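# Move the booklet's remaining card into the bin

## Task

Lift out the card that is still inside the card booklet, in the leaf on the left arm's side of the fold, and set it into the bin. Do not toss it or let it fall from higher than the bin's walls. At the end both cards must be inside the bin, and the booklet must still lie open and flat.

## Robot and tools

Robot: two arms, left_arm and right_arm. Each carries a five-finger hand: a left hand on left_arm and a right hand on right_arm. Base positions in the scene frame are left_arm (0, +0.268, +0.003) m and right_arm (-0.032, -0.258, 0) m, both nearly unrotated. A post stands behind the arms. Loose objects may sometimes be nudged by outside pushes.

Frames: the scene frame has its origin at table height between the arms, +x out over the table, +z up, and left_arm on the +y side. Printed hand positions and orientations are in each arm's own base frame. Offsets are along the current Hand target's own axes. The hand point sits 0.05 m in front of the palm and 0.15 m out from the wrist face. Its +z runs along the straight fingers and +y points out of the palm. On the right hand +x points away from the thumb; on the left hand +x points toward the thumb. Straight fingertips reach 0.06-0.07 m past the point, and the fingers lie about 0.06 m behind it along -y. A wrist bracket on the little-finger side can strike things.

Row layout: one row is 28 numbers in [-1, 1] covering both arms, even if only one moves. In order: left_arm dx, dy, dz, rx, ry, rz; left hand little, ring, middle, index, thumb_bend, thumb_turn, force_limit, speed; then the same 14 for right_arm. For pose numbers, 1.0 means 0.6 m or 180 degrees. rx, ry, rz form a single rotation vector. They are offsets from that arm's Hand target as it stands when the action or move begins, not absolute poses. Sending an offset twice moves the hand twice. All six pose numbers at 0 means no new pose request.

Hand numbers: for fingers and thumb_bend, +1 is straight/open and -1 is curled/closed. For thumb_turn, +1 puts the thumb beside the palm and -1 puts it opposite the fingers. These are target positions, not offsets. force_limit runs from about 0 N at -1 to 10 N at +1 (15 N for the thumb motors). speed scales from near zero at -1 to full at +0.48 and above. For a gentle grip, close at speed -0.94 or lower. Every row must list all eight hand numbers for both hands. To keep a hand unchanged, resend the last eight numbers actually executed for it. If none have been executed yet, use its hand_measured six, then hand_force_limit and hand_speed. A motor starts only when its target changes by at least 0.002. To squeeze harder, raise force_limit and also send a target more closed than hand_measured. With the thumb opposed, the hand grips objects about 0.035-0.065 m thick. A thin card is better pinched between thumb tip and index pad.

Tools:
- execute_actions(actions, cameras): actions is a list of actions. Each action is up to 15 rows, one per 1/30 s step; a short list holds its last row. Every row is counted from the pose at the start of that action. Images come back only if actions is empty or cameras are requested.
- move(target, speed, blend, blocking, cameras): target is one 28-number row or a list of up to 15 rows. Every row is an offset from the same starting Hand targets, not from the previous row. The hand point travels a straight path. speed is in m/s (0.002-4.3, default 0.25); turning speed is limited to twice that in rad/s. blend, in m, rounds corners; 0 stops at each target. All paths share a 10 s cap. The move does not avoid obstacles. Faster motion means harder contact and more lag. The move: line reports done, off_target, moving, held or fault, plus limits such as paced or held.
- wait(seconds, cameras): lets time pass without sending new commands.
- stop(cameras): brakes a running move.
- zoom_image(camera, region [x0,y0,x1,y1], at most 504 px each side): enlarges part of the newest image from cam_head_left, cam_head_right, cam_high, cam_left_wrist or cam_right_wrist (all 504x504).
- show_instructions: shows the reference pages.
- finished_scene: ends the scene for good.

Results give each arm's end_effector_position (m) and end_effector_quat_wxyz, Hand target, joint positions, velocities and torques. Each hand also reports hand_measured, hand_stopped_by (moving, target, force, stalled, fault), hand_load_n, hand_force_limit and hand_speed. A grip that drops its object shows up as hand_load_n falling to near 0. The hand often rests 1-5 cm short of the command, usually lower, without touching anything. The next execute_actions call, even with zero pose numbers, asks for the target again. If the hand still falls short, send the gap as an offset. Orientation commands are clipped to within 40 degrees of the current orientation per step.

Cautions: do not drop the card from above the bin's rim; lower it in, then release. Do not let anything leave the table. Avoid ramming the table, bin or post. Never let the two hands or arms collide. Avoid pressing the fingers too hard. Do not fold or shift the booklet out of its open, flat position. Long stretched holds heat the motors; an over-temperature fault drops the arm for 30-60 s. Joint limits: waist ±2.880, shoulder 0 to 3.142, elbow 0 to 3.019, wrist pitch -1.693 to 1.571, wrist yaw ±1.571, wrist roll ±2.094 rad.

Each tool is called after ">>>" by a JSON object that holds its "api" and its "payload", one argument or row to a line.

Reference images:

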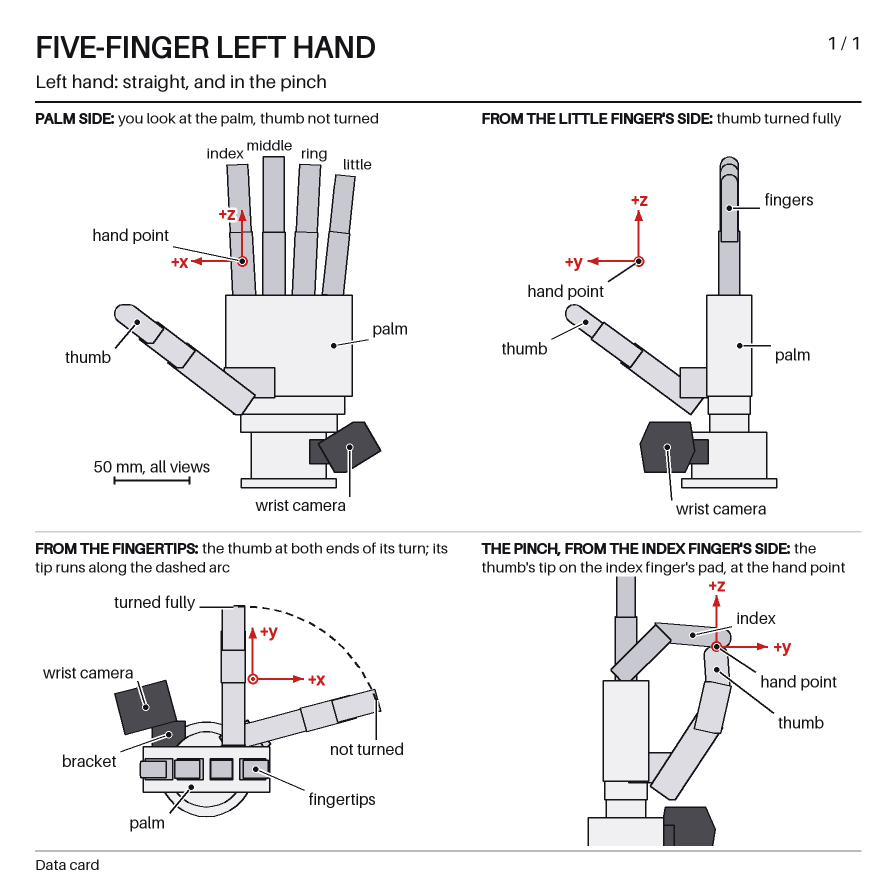

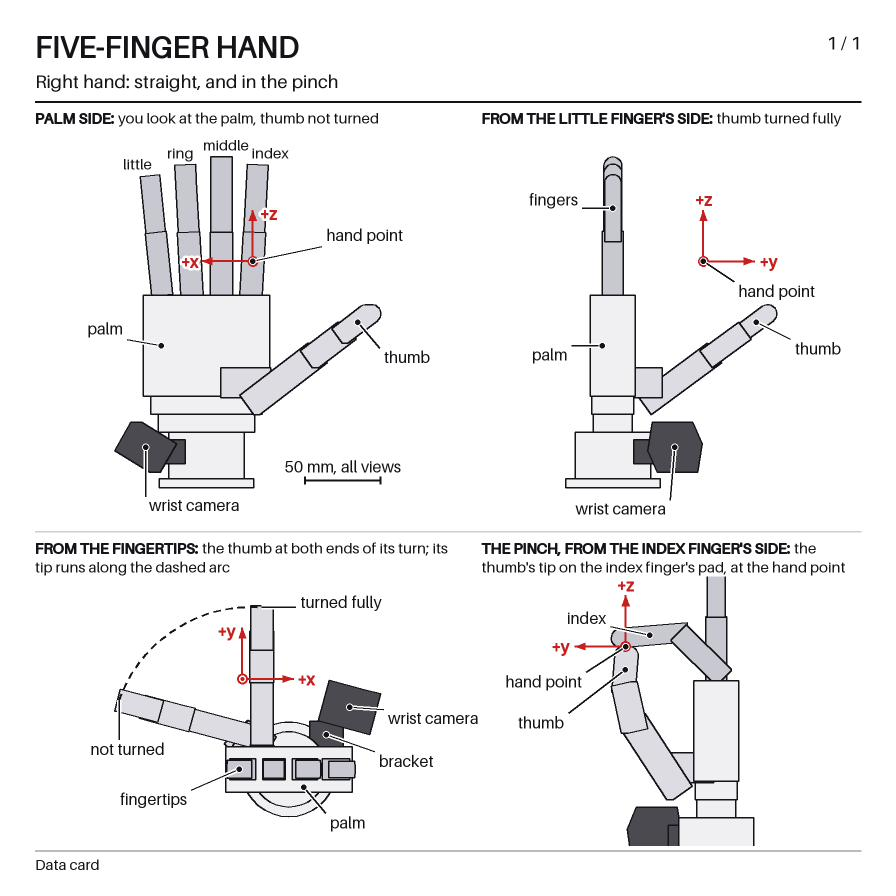

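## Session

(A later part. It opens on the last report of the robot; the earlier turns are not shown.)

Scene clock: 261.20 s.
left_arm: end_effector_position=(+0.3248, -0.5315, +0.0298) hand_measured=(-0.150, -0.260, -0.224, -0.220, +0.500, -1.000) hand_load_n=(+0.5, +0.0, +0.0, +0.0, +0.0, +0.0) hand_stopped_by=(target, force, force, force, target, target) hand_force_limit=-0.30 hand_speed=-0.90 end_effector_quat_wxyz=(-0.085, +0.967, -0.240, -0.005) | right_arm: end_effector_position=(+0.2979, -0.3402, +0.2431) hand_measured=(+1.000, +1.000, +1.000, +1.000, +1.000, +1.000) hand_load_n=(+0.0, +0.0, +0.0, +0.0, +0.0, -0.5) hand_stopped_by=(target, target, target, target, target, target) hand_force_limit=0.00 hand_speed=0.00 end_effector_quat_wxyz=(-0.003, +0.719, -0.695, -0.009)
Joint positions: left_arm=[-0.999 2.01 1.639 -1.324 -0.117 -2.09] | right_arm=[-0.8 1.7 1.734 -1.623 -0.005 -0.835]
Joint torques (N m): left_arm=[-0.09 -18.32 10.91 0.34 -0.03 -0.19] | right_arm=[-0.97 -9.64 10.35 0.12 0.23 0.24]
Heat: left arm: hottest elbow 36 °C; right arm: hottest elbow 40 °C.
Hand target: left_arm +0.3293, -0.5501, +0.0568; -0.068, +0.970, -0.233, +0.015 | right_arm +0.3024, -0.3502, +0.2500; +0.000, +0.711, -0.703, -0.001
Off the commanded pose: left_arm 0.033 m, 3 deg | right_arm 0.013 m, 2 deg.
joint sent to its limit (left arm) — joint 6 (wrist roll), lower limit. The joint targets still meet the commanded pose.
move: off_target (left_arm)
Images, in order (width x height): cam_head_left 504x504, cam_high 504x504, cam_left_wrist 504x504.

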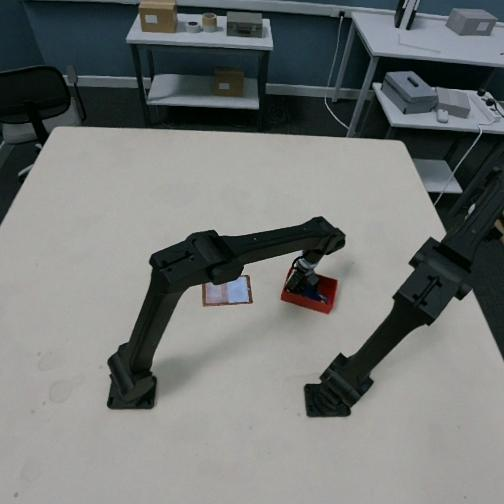

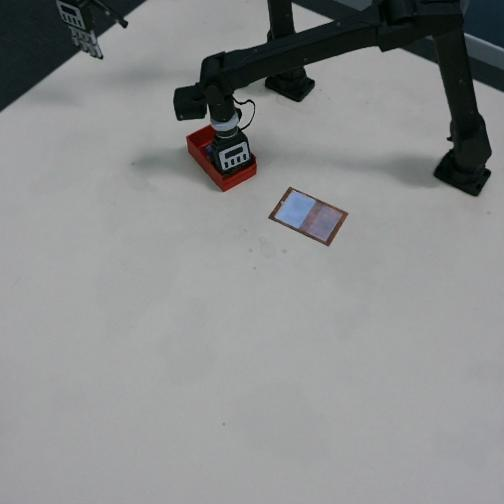

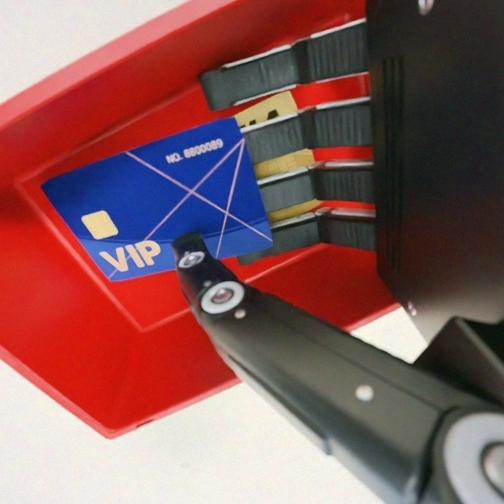

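>>> {"api": "move", "payload": {
  "target": [0,0,-0.013,0,0,0,-0.15,-0.5,-0.52,-0.5,0.5,-1,-0.3,-0.9,0,0,0,0,0,0,1,1,1,1,1,1,0,0],
  "speed": 0.04,
  "cameras": ["cam_left_wrist","cam_high"]
}}

>>> {"api": "zoom_image", "payload": {
  "camera": "cam_high",
  "region": [160, 100, 270, 210]
}}

Scene clock: 262.10 s.
left_arm: end_effector_position=(+0.3254, -0.5327, +0.0385) hand_measured=(-0.150, -0.260, -0.224, -0.220, +0.500, -1.000) hand_load_n=(+0.0, +0.5, +0.0, +0.0, +0.0, +0.0) hand_stopped_by=(target, force, force, force, target, target) hand_force_limit=-0.30 hand_speed=-0.90 end_effector_quat_wxyz=(-0.084, +0.967, -0.240, -0.004) | right_arm: end_effector_position=(+0.2979, -0.3402, +0.2431) hand_measured=(+1.000, +1.000, +1.000, +1.000, +1.000, +1.000) hand_load_n=(+0.0, +0.0, +0.0, +0.0, +0.0, +0.0) hand_stopped_by=(target, target, target, target, target, target) hand_force_limit=0.00 hand_speed=0.00 end_effector_quat_wxyz=(-0.003, +0.719, -0.695, -0.009)
Joint positions: left_arm=[-0.999 2.004 1.653 -1.343 -0.117 -2.09] | right_arm=[-0.8 1.7 1.734 -1.623 -0.005 -0.835]
Joint torques (N m): left_arm=[-0.15 -18.2 10.93 0.28 -0.03 -0.19] | right_arm=[-0.91 -9.64 10.33 0.12 0.23 0.24]
Heat: left arm: hottest elbow 36 °C; right arm: hottest elbow 40 °C.
Hand target: left_arm +0.3288, -0.5511, +0.0646; -0.068, +0.970, -0.233, +0.015 | right_arm +0.3024, -0.3502, +0.2500; +0.000, +0.711, -0.703, -0.001
Off the commanded pose: left_arm 0.032 m, 3 deg | right_arm 0.013 m, 2 deg.
joint sent to its limit (left arm) — joint 6 (wrist roll), lower limit. The joint targets still meet the commanded pose.
move: off_target (left_arm)
Images, in order (width x height): cam_high 504x504, cam_left_wrist 504x504.

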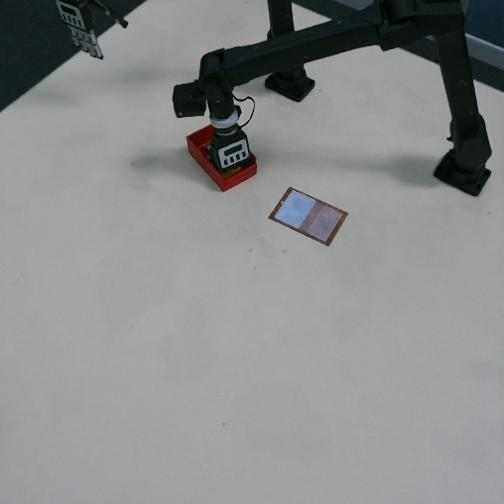

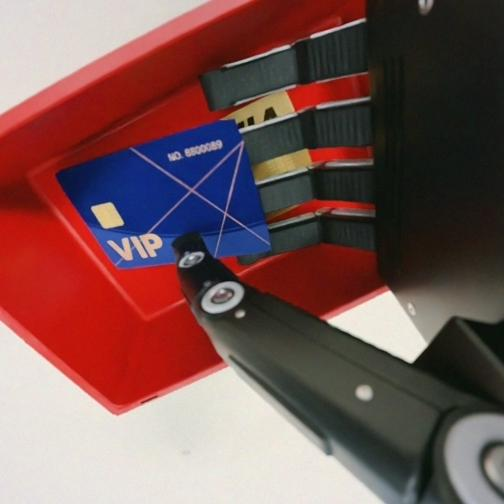

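Scaled by 4.582.

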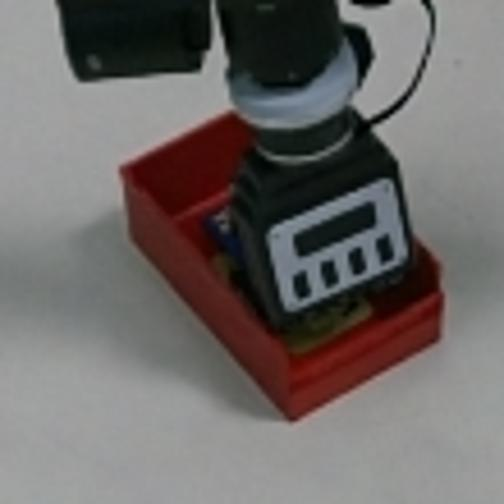

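>>> {"api": "move", "payload": {
  "target": [0,0,0,0,0,0,0,-0.02,0,0,0.5,-1,-0.3,-0.85,0,0,0,0,0,0,1,1,1,1,1,1,0,0],
  "speed": 0.04,
  "cameras": ["cam_left_wrist","cam_high"]
}}

>>> {"api": "zoom_image", "payload": {
  "camera": "cam_left_wrist",
  "region": [0, 0, 400, 400]
}}

Scene clock: 263.13 s.
left_arm: end_effector_position=(+0.3253, -0.5327, +0.0387) hand_measured=(+0.000, -0.020, +0.000, +0.000, +0.500, -1.000) hand_load_n=(+0.0, +0.0, +0.0, +0.0, +0.0, +0.0) hand_stopped_by=(target, target, target, target, target, target) hand_force_limit=-0.30 hand_speed=-0.85 end_effector_quat_wxyz=(-0.084, +0.967, -0.240, -0.004) | right_arm: end_effector_position=(+0.2979, -0.3402, +0.2431) hand_measured=(+1.000, +1.000, +1.000, +1.000, +1.000, +1.000) hand_load_n=(+0.0, +0.0, +0.0, +0.0, +0.0, +0.0) hand_stopped_by=(target, target, target, target, target, target) hand_force_limit=0.00 hand_speed=0.00 end_effector_quat_wxyz=(-0.003, +0.719, -0.695, -0.009)
Joint positions: left_arm=[-0.999 2.003 1.653 -1.343 -0.116 -2.09] | right_arm=[-0.8 1.7 1.734 -1.623 -0.005 -0.835]
Joint torques (N m): left_arm=[-0.15 -18.2 10.96 0.38 -0.05 -0.19] | right_arm=[-0.85 -9.64 10.33 0.1 0.23 0.24]
Heat: left arm: hottest elbow 36 °C; right arm: hottest elbow 40 °C.
Hand target: left_arm +0.3288, -0.5511, +0.0647; -0.068, +0.970, -0.233, +0.016 | right_arm +0.3024, -0.3502, +0.2500; +0.000, +0.711, -0.703, -0.001
Off the commanded pose: left_arm 0.032 m, 3 deg | right_arm 0.013 m, 2 deg.
joint sent to its limit (left arm) — joint 6 (wrist roll), lower limit. The joint targets still meet the commanded pose.
move: done
Images, in order (width x height): cam_high 504x504, cam_left_wrist 504x504.

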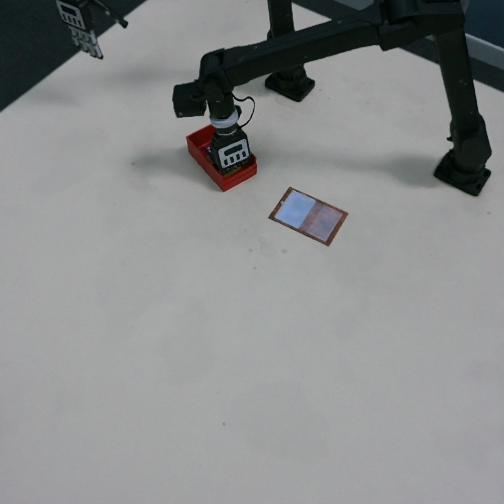

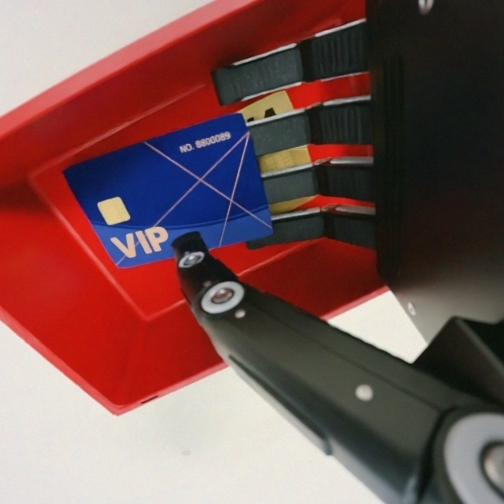

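Scaled by 1.260.

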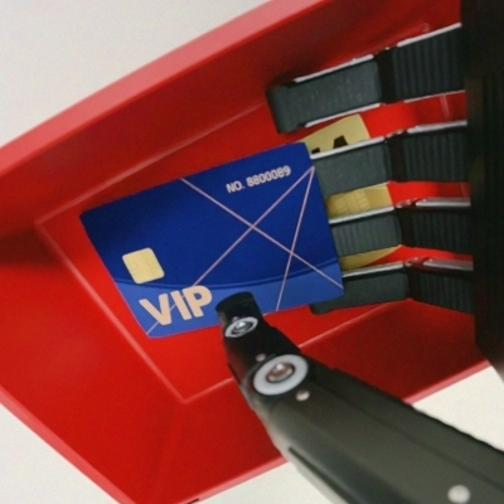

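>>> {"api": "move", "payload": {
  "target": [
    [0,0,-0.013,0,0,0,0,-0.02,0,0,0.5,-1,-0.3,-0.85,0,0,0,0,0,0,1,1,1,1,1,1,0,0],
    [0,0,-0.0132,0,0,0,0.14,0.12,0.14,0.14,0.5,-1,-0.3,-0.85,0,0,0,0,0,0,1,1,1,1,1,1,0,0]
  ],
  "speed": 0.04,
  "cameras": ["cam_left_wrist","cam_high"]
}}

>>> {"api": "zoom_image", "payload": {
  "camera": "cam_left_wrist",
  "region": [0, 0, 400, 400]
}}

Scene clock: 265.17 s.
left_arm: end_effector_position=(+0.3253, -0.5355, +0.0492) hand_measured=(+0.140, +0.120, +0.140, +0.140, +0.500, -1.000) hand_load_n=(+0.0, +0.0, +0.0, +0.0, +0.0, +0.0) hand_stopped_by=(target, target, target, target, target, target) hand_force_limit=-0.30 hand_speed=-0.85 end_effector_quat_wxyz=(-0.081, +0.967, -0.241, -0.003) | right_arm: end_effector_position=(+0.2979, -0.3402, +0.2431) hand_measured=(+1.000, +1.000, +1.000, +1.000, +1.000, +1.000) hand_load_n=(+0.0, +0.0, +0.0, +0.0, +0.0, +0.0) hand_stopped_by=(target, target, target, target, target, target) hand_force_limit=0.00 hand_speed=0.00 end_effector_quat_wxyz=(-0.003, +0.719, -0.695, -0.009)
Joint positions: left_arm=[-1.001 1.996 1.67 -1.362 -0.114 -2.09] | right_arm=[-0.8 1.7 1.734 -1.623 -0.005 -0.835]
Joint torques (N m): left_arm=[-0.15 -17.96 10.86 0.4 -0.13 -0.19] | right_arm=[-0.91 -9.64 10.36 0.1 0.23 0.24]
Heat: left arm: hottest elbow 36 °C; right arm: hottest elbow 40 °C.
Hand target: left_arm +0.3283, -0.5520, +0.0725; -0.068, +0.970, -0.233, +0.015 | right_arm +0.3024, -0.3502, +0.2500; +0.000, +0.711, -0.703, -0.001
Off the commanded pose: left_arm 0.029 m, 3 deg | right_arm 0.013 m, 2 deg.
joint sent to its limit (left arm) — joint 6 (wrist roll), lower limit. The joint targets still meet the commanded pose.
move: off_target (left_arm); target 2's new numbers were sent with left_arm's hand 0.033 m and 3 deg from that target
Images, in order (width x height): cam_high 504x504, cam_left_wrist 504x504.

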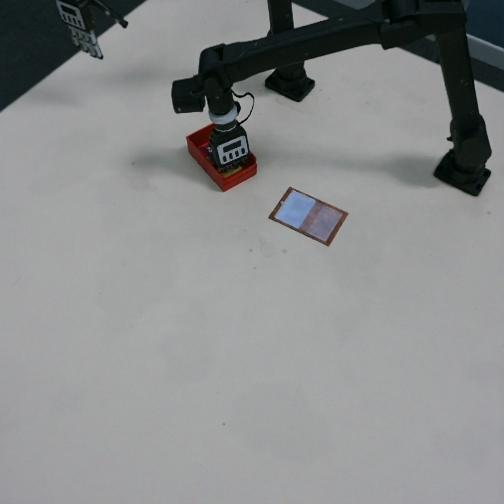

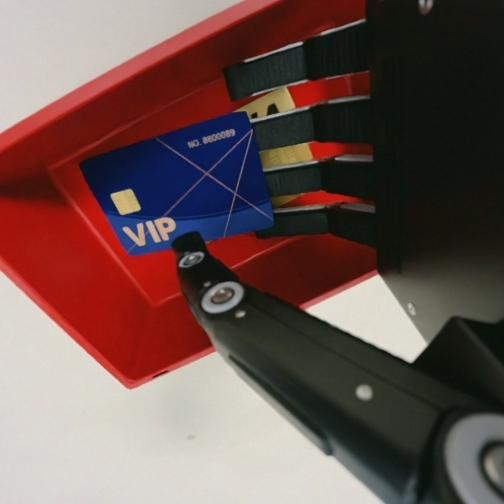

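Scaled by 1.260.

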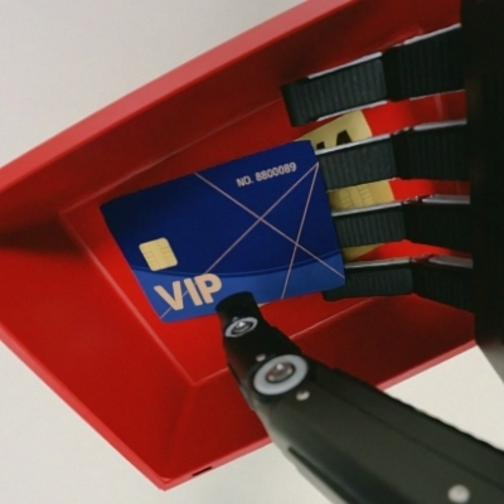

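>>> {"api": "move", "payload": {
  "target": [
    [0,0,-0.012,0,0,0,0.14,0.12,0.14,0.14,0.5,-1,-0.3,-0.85,0,0,0,0,0,0,1,1,1,1,1,1,0,0],
    [0,0,-0.0122,0,0,0,0.3,0.28,0.3,0.3,0.5,-1,-0.3,-0.85,0,0,0,0,0,0,1,1,1,1,1,1,0,0]
  ],
  "speed": 0.04,
  "cameras": ["cam_left_wrist","cam_high"]
}}

>>> {"api": "zoom_image", "payload": {
  "camera": "cam_left_wrist",
  "region": [0, 0, 400, 400]
}}

Scene clock: 266.93 s.
left_arm: end_effector_position=(+0.3250, -0.5368, +0.0562) hand_measured=(+0.300, +0.280, +0.300, +0.300, +0.500, -1.000) hand_load_n=(+0.0, +0.0, -0.5, +0.0, +0.0, +0.0) hand_stopped_by=(target, target, target, target, target, target) hand_force_limit=-0.30 hand_speed=-0.85 end_effector_quat_wxyz=(-0.081, +0.967, -0.241, -0.004) | right_arm: end_effector_position=(+0.2979, -0.3402, +0.2431) hand_measured=(+1.000, +1.000, +1.000, +1.000, +1.000, +1.000) hand_load_n=(+0.0, +0.0, +0.0, +0.0, +0.0, +0.0) hand_stopped_by=(target, target, target, target, target, target) hand_force_limit=0.00 hand_speed=0.00 end_effector_quat_wxyz=(-0.003, +0.719, -0.695, -0.009)
Joint positions: left_arm=[-1.002 1.993 1.684 -1.379 -0.112 -2.09] | right_arm=[-0.8 1.7 1.734 -1.623 -0.005 -0.835]
Joint torques (N m): left_arm=[-0.15 -17.9 10.92 0.38 -0.15 -0.19] | right_arm=[-0.85 -9.64 10.35 0.1 0.23 0.23]
Heat: left arm: hottest elbow 36 °C; right arm: hottest elbow 40 °C.
Hand target: left_arm +0.3279, -0.5530, +0.0798; -0.068, +0.970, -0.233, +0.016 | right_arm +0.3024, -0.3502, +0.2500; +0.000, +0.711, -0.703, -0.001
Off the commanded pose: left_arm 0.029 m, 3 deg | right_arm 0.013 m, 2 deg.
joint sent to its limit (left arm) — joint 6 (wrist roll), lower limit. The joint targets still meet the commanded pose.
move: off_target (left_arm); target 2's new numbers were sent with left_arm's hand 0.033 m and 3 deg from that target
Images, in order (width x height): cam_high 504x504, cam_left_wrist 504x504.

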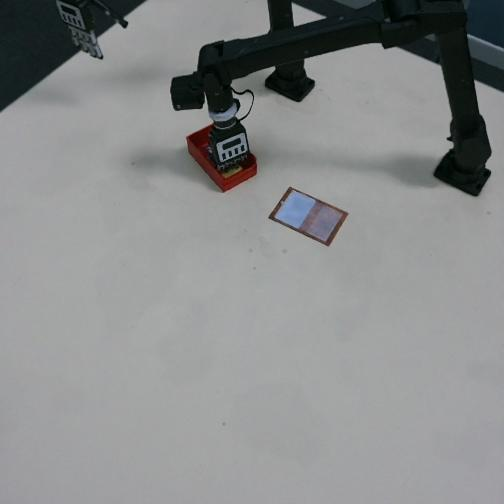

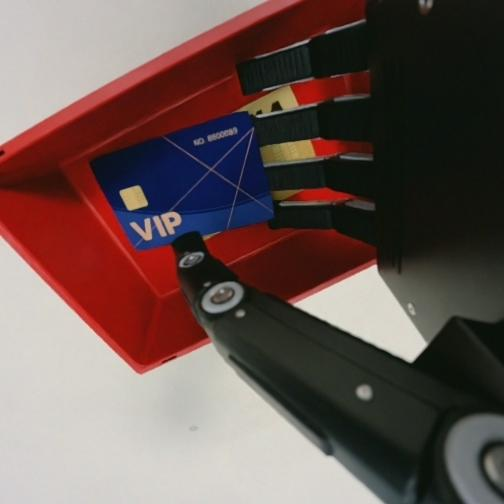

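Scaled by 1.260.

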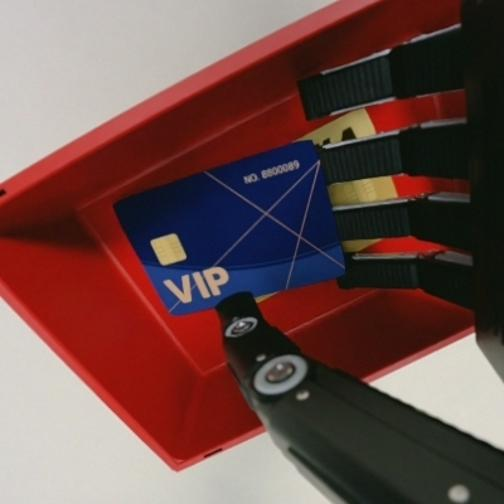

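>>> {"api": "move", "payload": {
  "target": [0,0,-0.016,0,0,0,0.3,0.28,0.3,0.3,0.5,-1,-0.3,-0.85,0,0,0,0,0,0,1,1,1,1,1,1,0,0],
  "speed": 0.04,
  "cameras": ["cam_left_wrist","cam_high"]
}}

>>> {"api": "zoom_image", "payload": {
  "camera": "cam_left_wrist",
  "region": [0, 0, 400, 400]
}}

Scene clock: 267.77 s.
left_arm: end_effector_position=(+0.3238, -0.5366, +0.0614) hand_measured=(+0.300, +0.280, +0.300, +0.300, +0.500, -1.000) hand_load_n=(+0.0, +0.5, +0.0, +0.0, +0.0, +0.0) hand_stopped_by=(target, target, target, target, target, target) hand_force_limit=-0.30 hand_speed=-0.85 end_effector_quat_wxyz=(-0.084, +0.967, -0.242, -0.007) | right_arm: end_effector_position=(+0.2979, -0.3402, +0.2431) hand_measured=(+1.000, +1.000, +1.000, +1.000, +1.000, +1.000) hand_load_n=(+0.0, +0.0, +0.0, +0.0, +0.0, +0.0) hand_stopped_by=(target, target, target, target, target, target) hand_force_limit=0.00 hand_speed=0.00 end_effector_quat_wxyz=(-0.003, +0.719, -0.695, -0.009)
Joint positions: left_arm=[-1.003 1.992 1.698 -1.402 -0.112 -2.09] | right_arm=[-0.8 1.7 1.734 -1.623 -0.005 -0.835]
Joint torques (N m): left_arm=[-0.15 -18.26 11.22 0.46 -0.12 -0.19] | right_arm=[-0.97 -9.58 10.33 0.1 0.23 0.24]
Heat: left arm: hottest elbow 36 °C; right arm: hottest elbow 40 °C.
Hand target: left_arm +0.3273, -0.5542, +0.0892; -0.068, +0.970, -0.233, +0.015 | right_arm +0.3024, -0.3502, +0.2500; +0.000, +0.711, -0.703, -0.001
Off the commanded pose: left_arm 0.033 m, 3 deg | right_arm 0.013 m, 2 deg.
joint sent to its limit (left arm) — joint 6 (wrist roll), lower limit. The joint targets still meet the commanded pose.
move: off_target (left_arm)
Images, in order (width x height): cam_high 504x504, cam_left_wrist 504x504.

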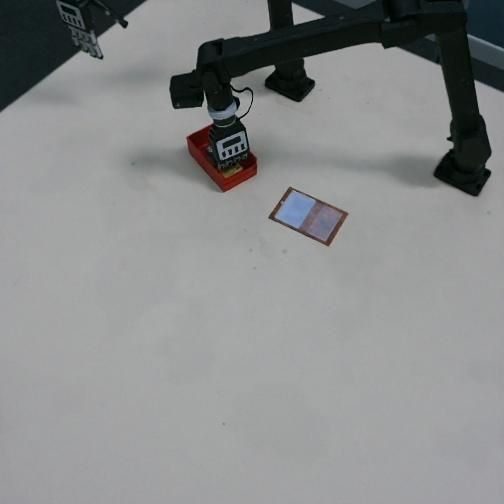

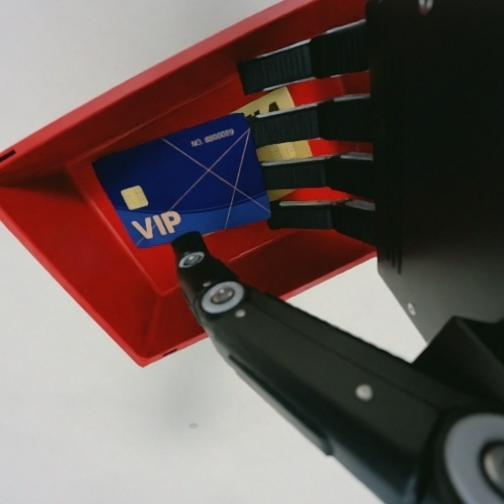

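Scaled by 1.260.

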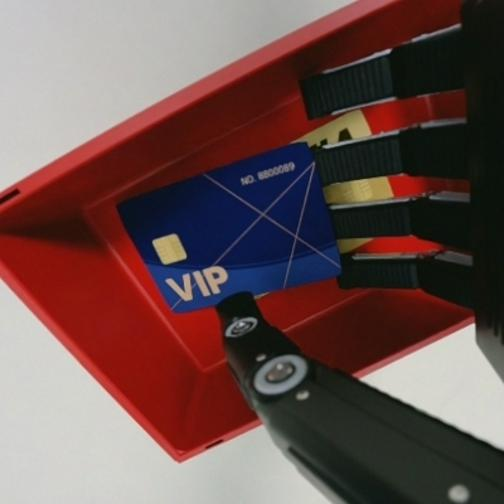

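>>> {"api": "move", "payload": {
  "target": [
    [0,0,-0.012,0,0,0,0.3,0.28,0.3,0.3,0.5,-1,-0.3,-0.85,0,0,0,0,0,0,1,1,1,1,1,1,0,0],
    [0,0,-0.0122,0,0,0,0.45,0.45,0.45,0.45,0.5,-1,-0.3,-0.85,0,0,0,0,0,0,1,1,1,1,1,1,0,0]
  ],
  "speed": 0.04,
  "cameras": ["cam_left_wrist","cam_high"]
}}

>>> {"api": "zoom_image", "payload": {
  "camera": "cam_left_wrist",
  "region": [0, 0, 400, 400]
}}

Scene clock: 269.80 s.
left_arm: end_effector_position=(+0.3239, -0.5376, +0.0692) hand_measured=(+0.450, +0.450, +0.450, +0.450, +0.500, -1.000) hand_load_n=(+0.0, +0.0, +0.0, +0.0, +0.0, +0.0) hand_stopped_by=(target, target, target, target, target, target) hand_force_limit=-0.30 hand_speed=-0.85 end_effector_quat_wxyz=(-0.083, +0.967, -0.243, -0.006) | right_arm: end_effector_position=(+0.2979, -0.3402, +0.2431) hand_measured=(+1.000, +1.000, +1.000, +1.000, +1.000, +1.000) hand_load_n=(+0.0, +0.0, +0.0, +0.0, +0.0, +0.0) hand_stopped_by=(target, target, target, target, target, target) hand_force_limit=0.00 hand_speed=0.00 end_effector_quat_wxyz=(-0.003, +0.719, -0.695, -0.009)
Joint positions: left_arm=[-1.004 1.988 1.713 -1.42 -0.112 -2.09] | right_arm=[-0.8 1.7 1.734 -1.623 -0.005 -0.835]
Joint torques (N m): left_arm=[-0.26 -18.26 11.25 0.38 -0.11 -0.18] | right_arm=[-0.91 -9.58 10.35 0.1 0.23 0.24]
Heat: left arm: hottest elbow 36 °C; right arm: hottest elbow 41 °C.
Hand target: left_arm +0.3267, -0.5551, +0.0965; -0.068, +0.970, -0.233, +0.016 | right_arm +0.3024, -0.3502, +0.2500; +0.000, +0.711, -0.703, -0.001
Off the commanded pose: left_arm 0.033 m, 3 deg | right_arm 0.013 m, 2 deg.
joint sent to its limit (left arm) — joint 6 (wrist roll), lower limit. The joint targets still meet the commanded pose.
move: off_target (left_arm); target 2's new numbers were sent with left_arm's hand 0.033 m and 3 deg from that target
Images, in order (width x height): cam_high 504x504, cam_left_wrist 504x504.

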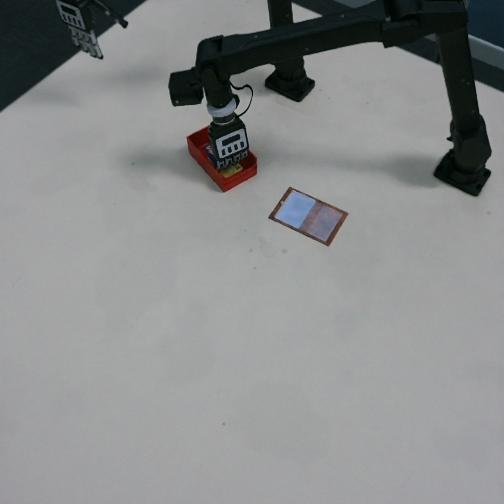

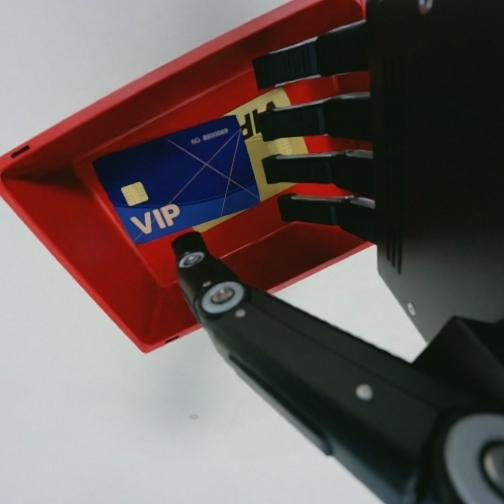

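Scaled by 1.260.

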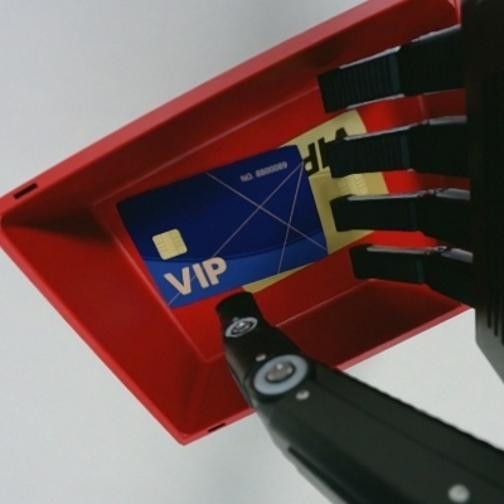

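>>> {"api": "move", "payload": {
  "target": [-0.0036,-0.0296,-0.198,0,0,0,0.45,0.45,0.45,0.45,0.5,-1,-0.3,-0.85,0,0,0,0,0,0,1,1,1,1,1,1,0,0],
  "speed": 0.1,
  "cameras": ["cam_left_wrist","cam_high","cam_head_left"]
}}

Scene clock: 271.70 s.
left_arm: end_effector_position=(+0.3262, -0.5413, +0.1923) hand_measured=(+0.450, +0.450, +0.450, +0.450, +0.500, -1.000) hand_load_n=(+0.0, +0.0, +0.0, +0.0, +0.0, +0.5) hand_stopped_by=(target, target, target, target, target, target) hand_force_limit=-0.30 hand_speed=-0.85 end_effector_quat_wxyz=(-0.072, +0.968, -0.242, +0.006) | right_arm: end_effector_position=(+0.2979, -0.3402, +0.2431) hand_measured=(+1.000, +1.000, +1.000, +1.000, +1.000, +1.000) hand_load_n=(+0.0, +0.0, +0.0, +0.0, +0.0, +0.0) hand_stopped_by=(target, target, target, target, target, target) hand_force_limit=0.00 hand_speed=0.00 end_effector_quat_wxyz=(-0.003, +0.719, -0.695, -0.009)
Joint positions: left_arm=[-1.004 1.929 1.945 -1.678 -0.112 -2.09] | right_arm=[-0.8 1.7 1.734 -1.623 -0.005 -0.835]
Joint torques (N m): left_arm=[-0.15 -17.61 11.6 0.55 -0.11 -0.19] | right_arm=[-0.91 -9.64 10.35 0.12 0.23 0.24]
Heat: left arm: hottest elbow 36 °C; right arm: hottest elbow 41 °C.
Hand target: left_arm +0.3254, -0.5532, +0.2167; -0.068, +0.970, -0.233, +0.015 | right_arm +0.3024, -0.3502, +0.2500; +0.000, +0.711, -0.703, -0.001
Off the commanded pose: left_arm 0.027 m, 2 deg | right_arm 0.013 m, 2 deg.
joint sent to its limit (left arm) — joint 4 (wrist pitch), lower limit; joint 6 (wrist roll), lower limit. The joint targets still meet the commanded pose.
move: off_target (left_arm)
Images, in order (width x height): cam_head_left 504x504, cam_high 504x504, cam_left_wrist 504x504.

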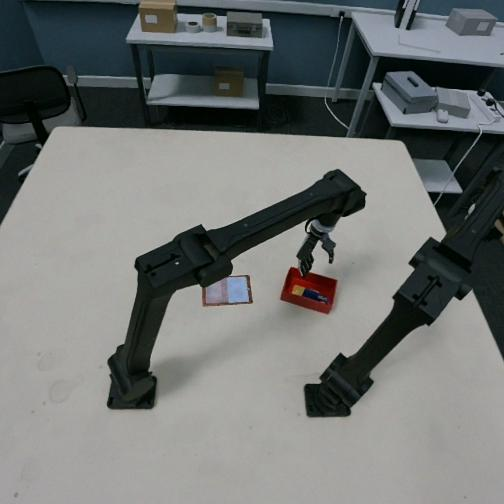

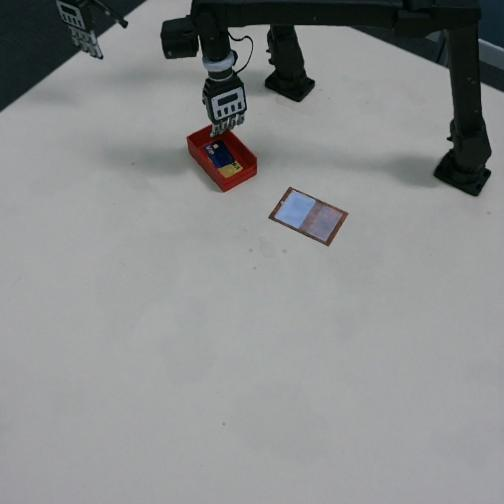

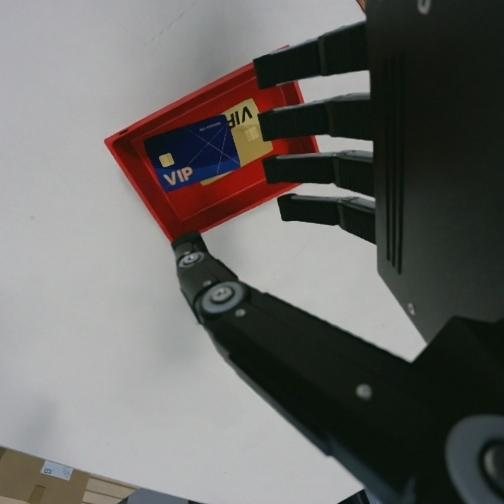

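>>> {"api": "zoom_image", "payload": {
  "camera": "cam_high",
  "region": [180, 110, 360, 260]
}}

>>> {"api": "zoom_image", "payload": {
  "camera": "cam_head_left",
  "region": [190, 240, 350, 340]
}}

Scaled by 2.800.

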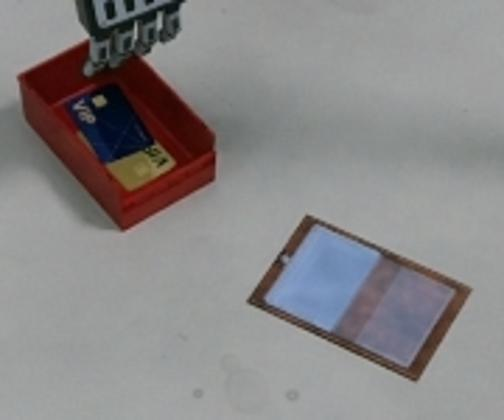

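Scaled by 3.150.

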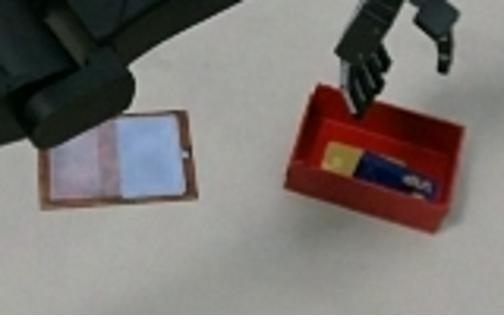

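>>> {"api": "finished_scene", "payload": {

}}

The scene is finished: the task was done.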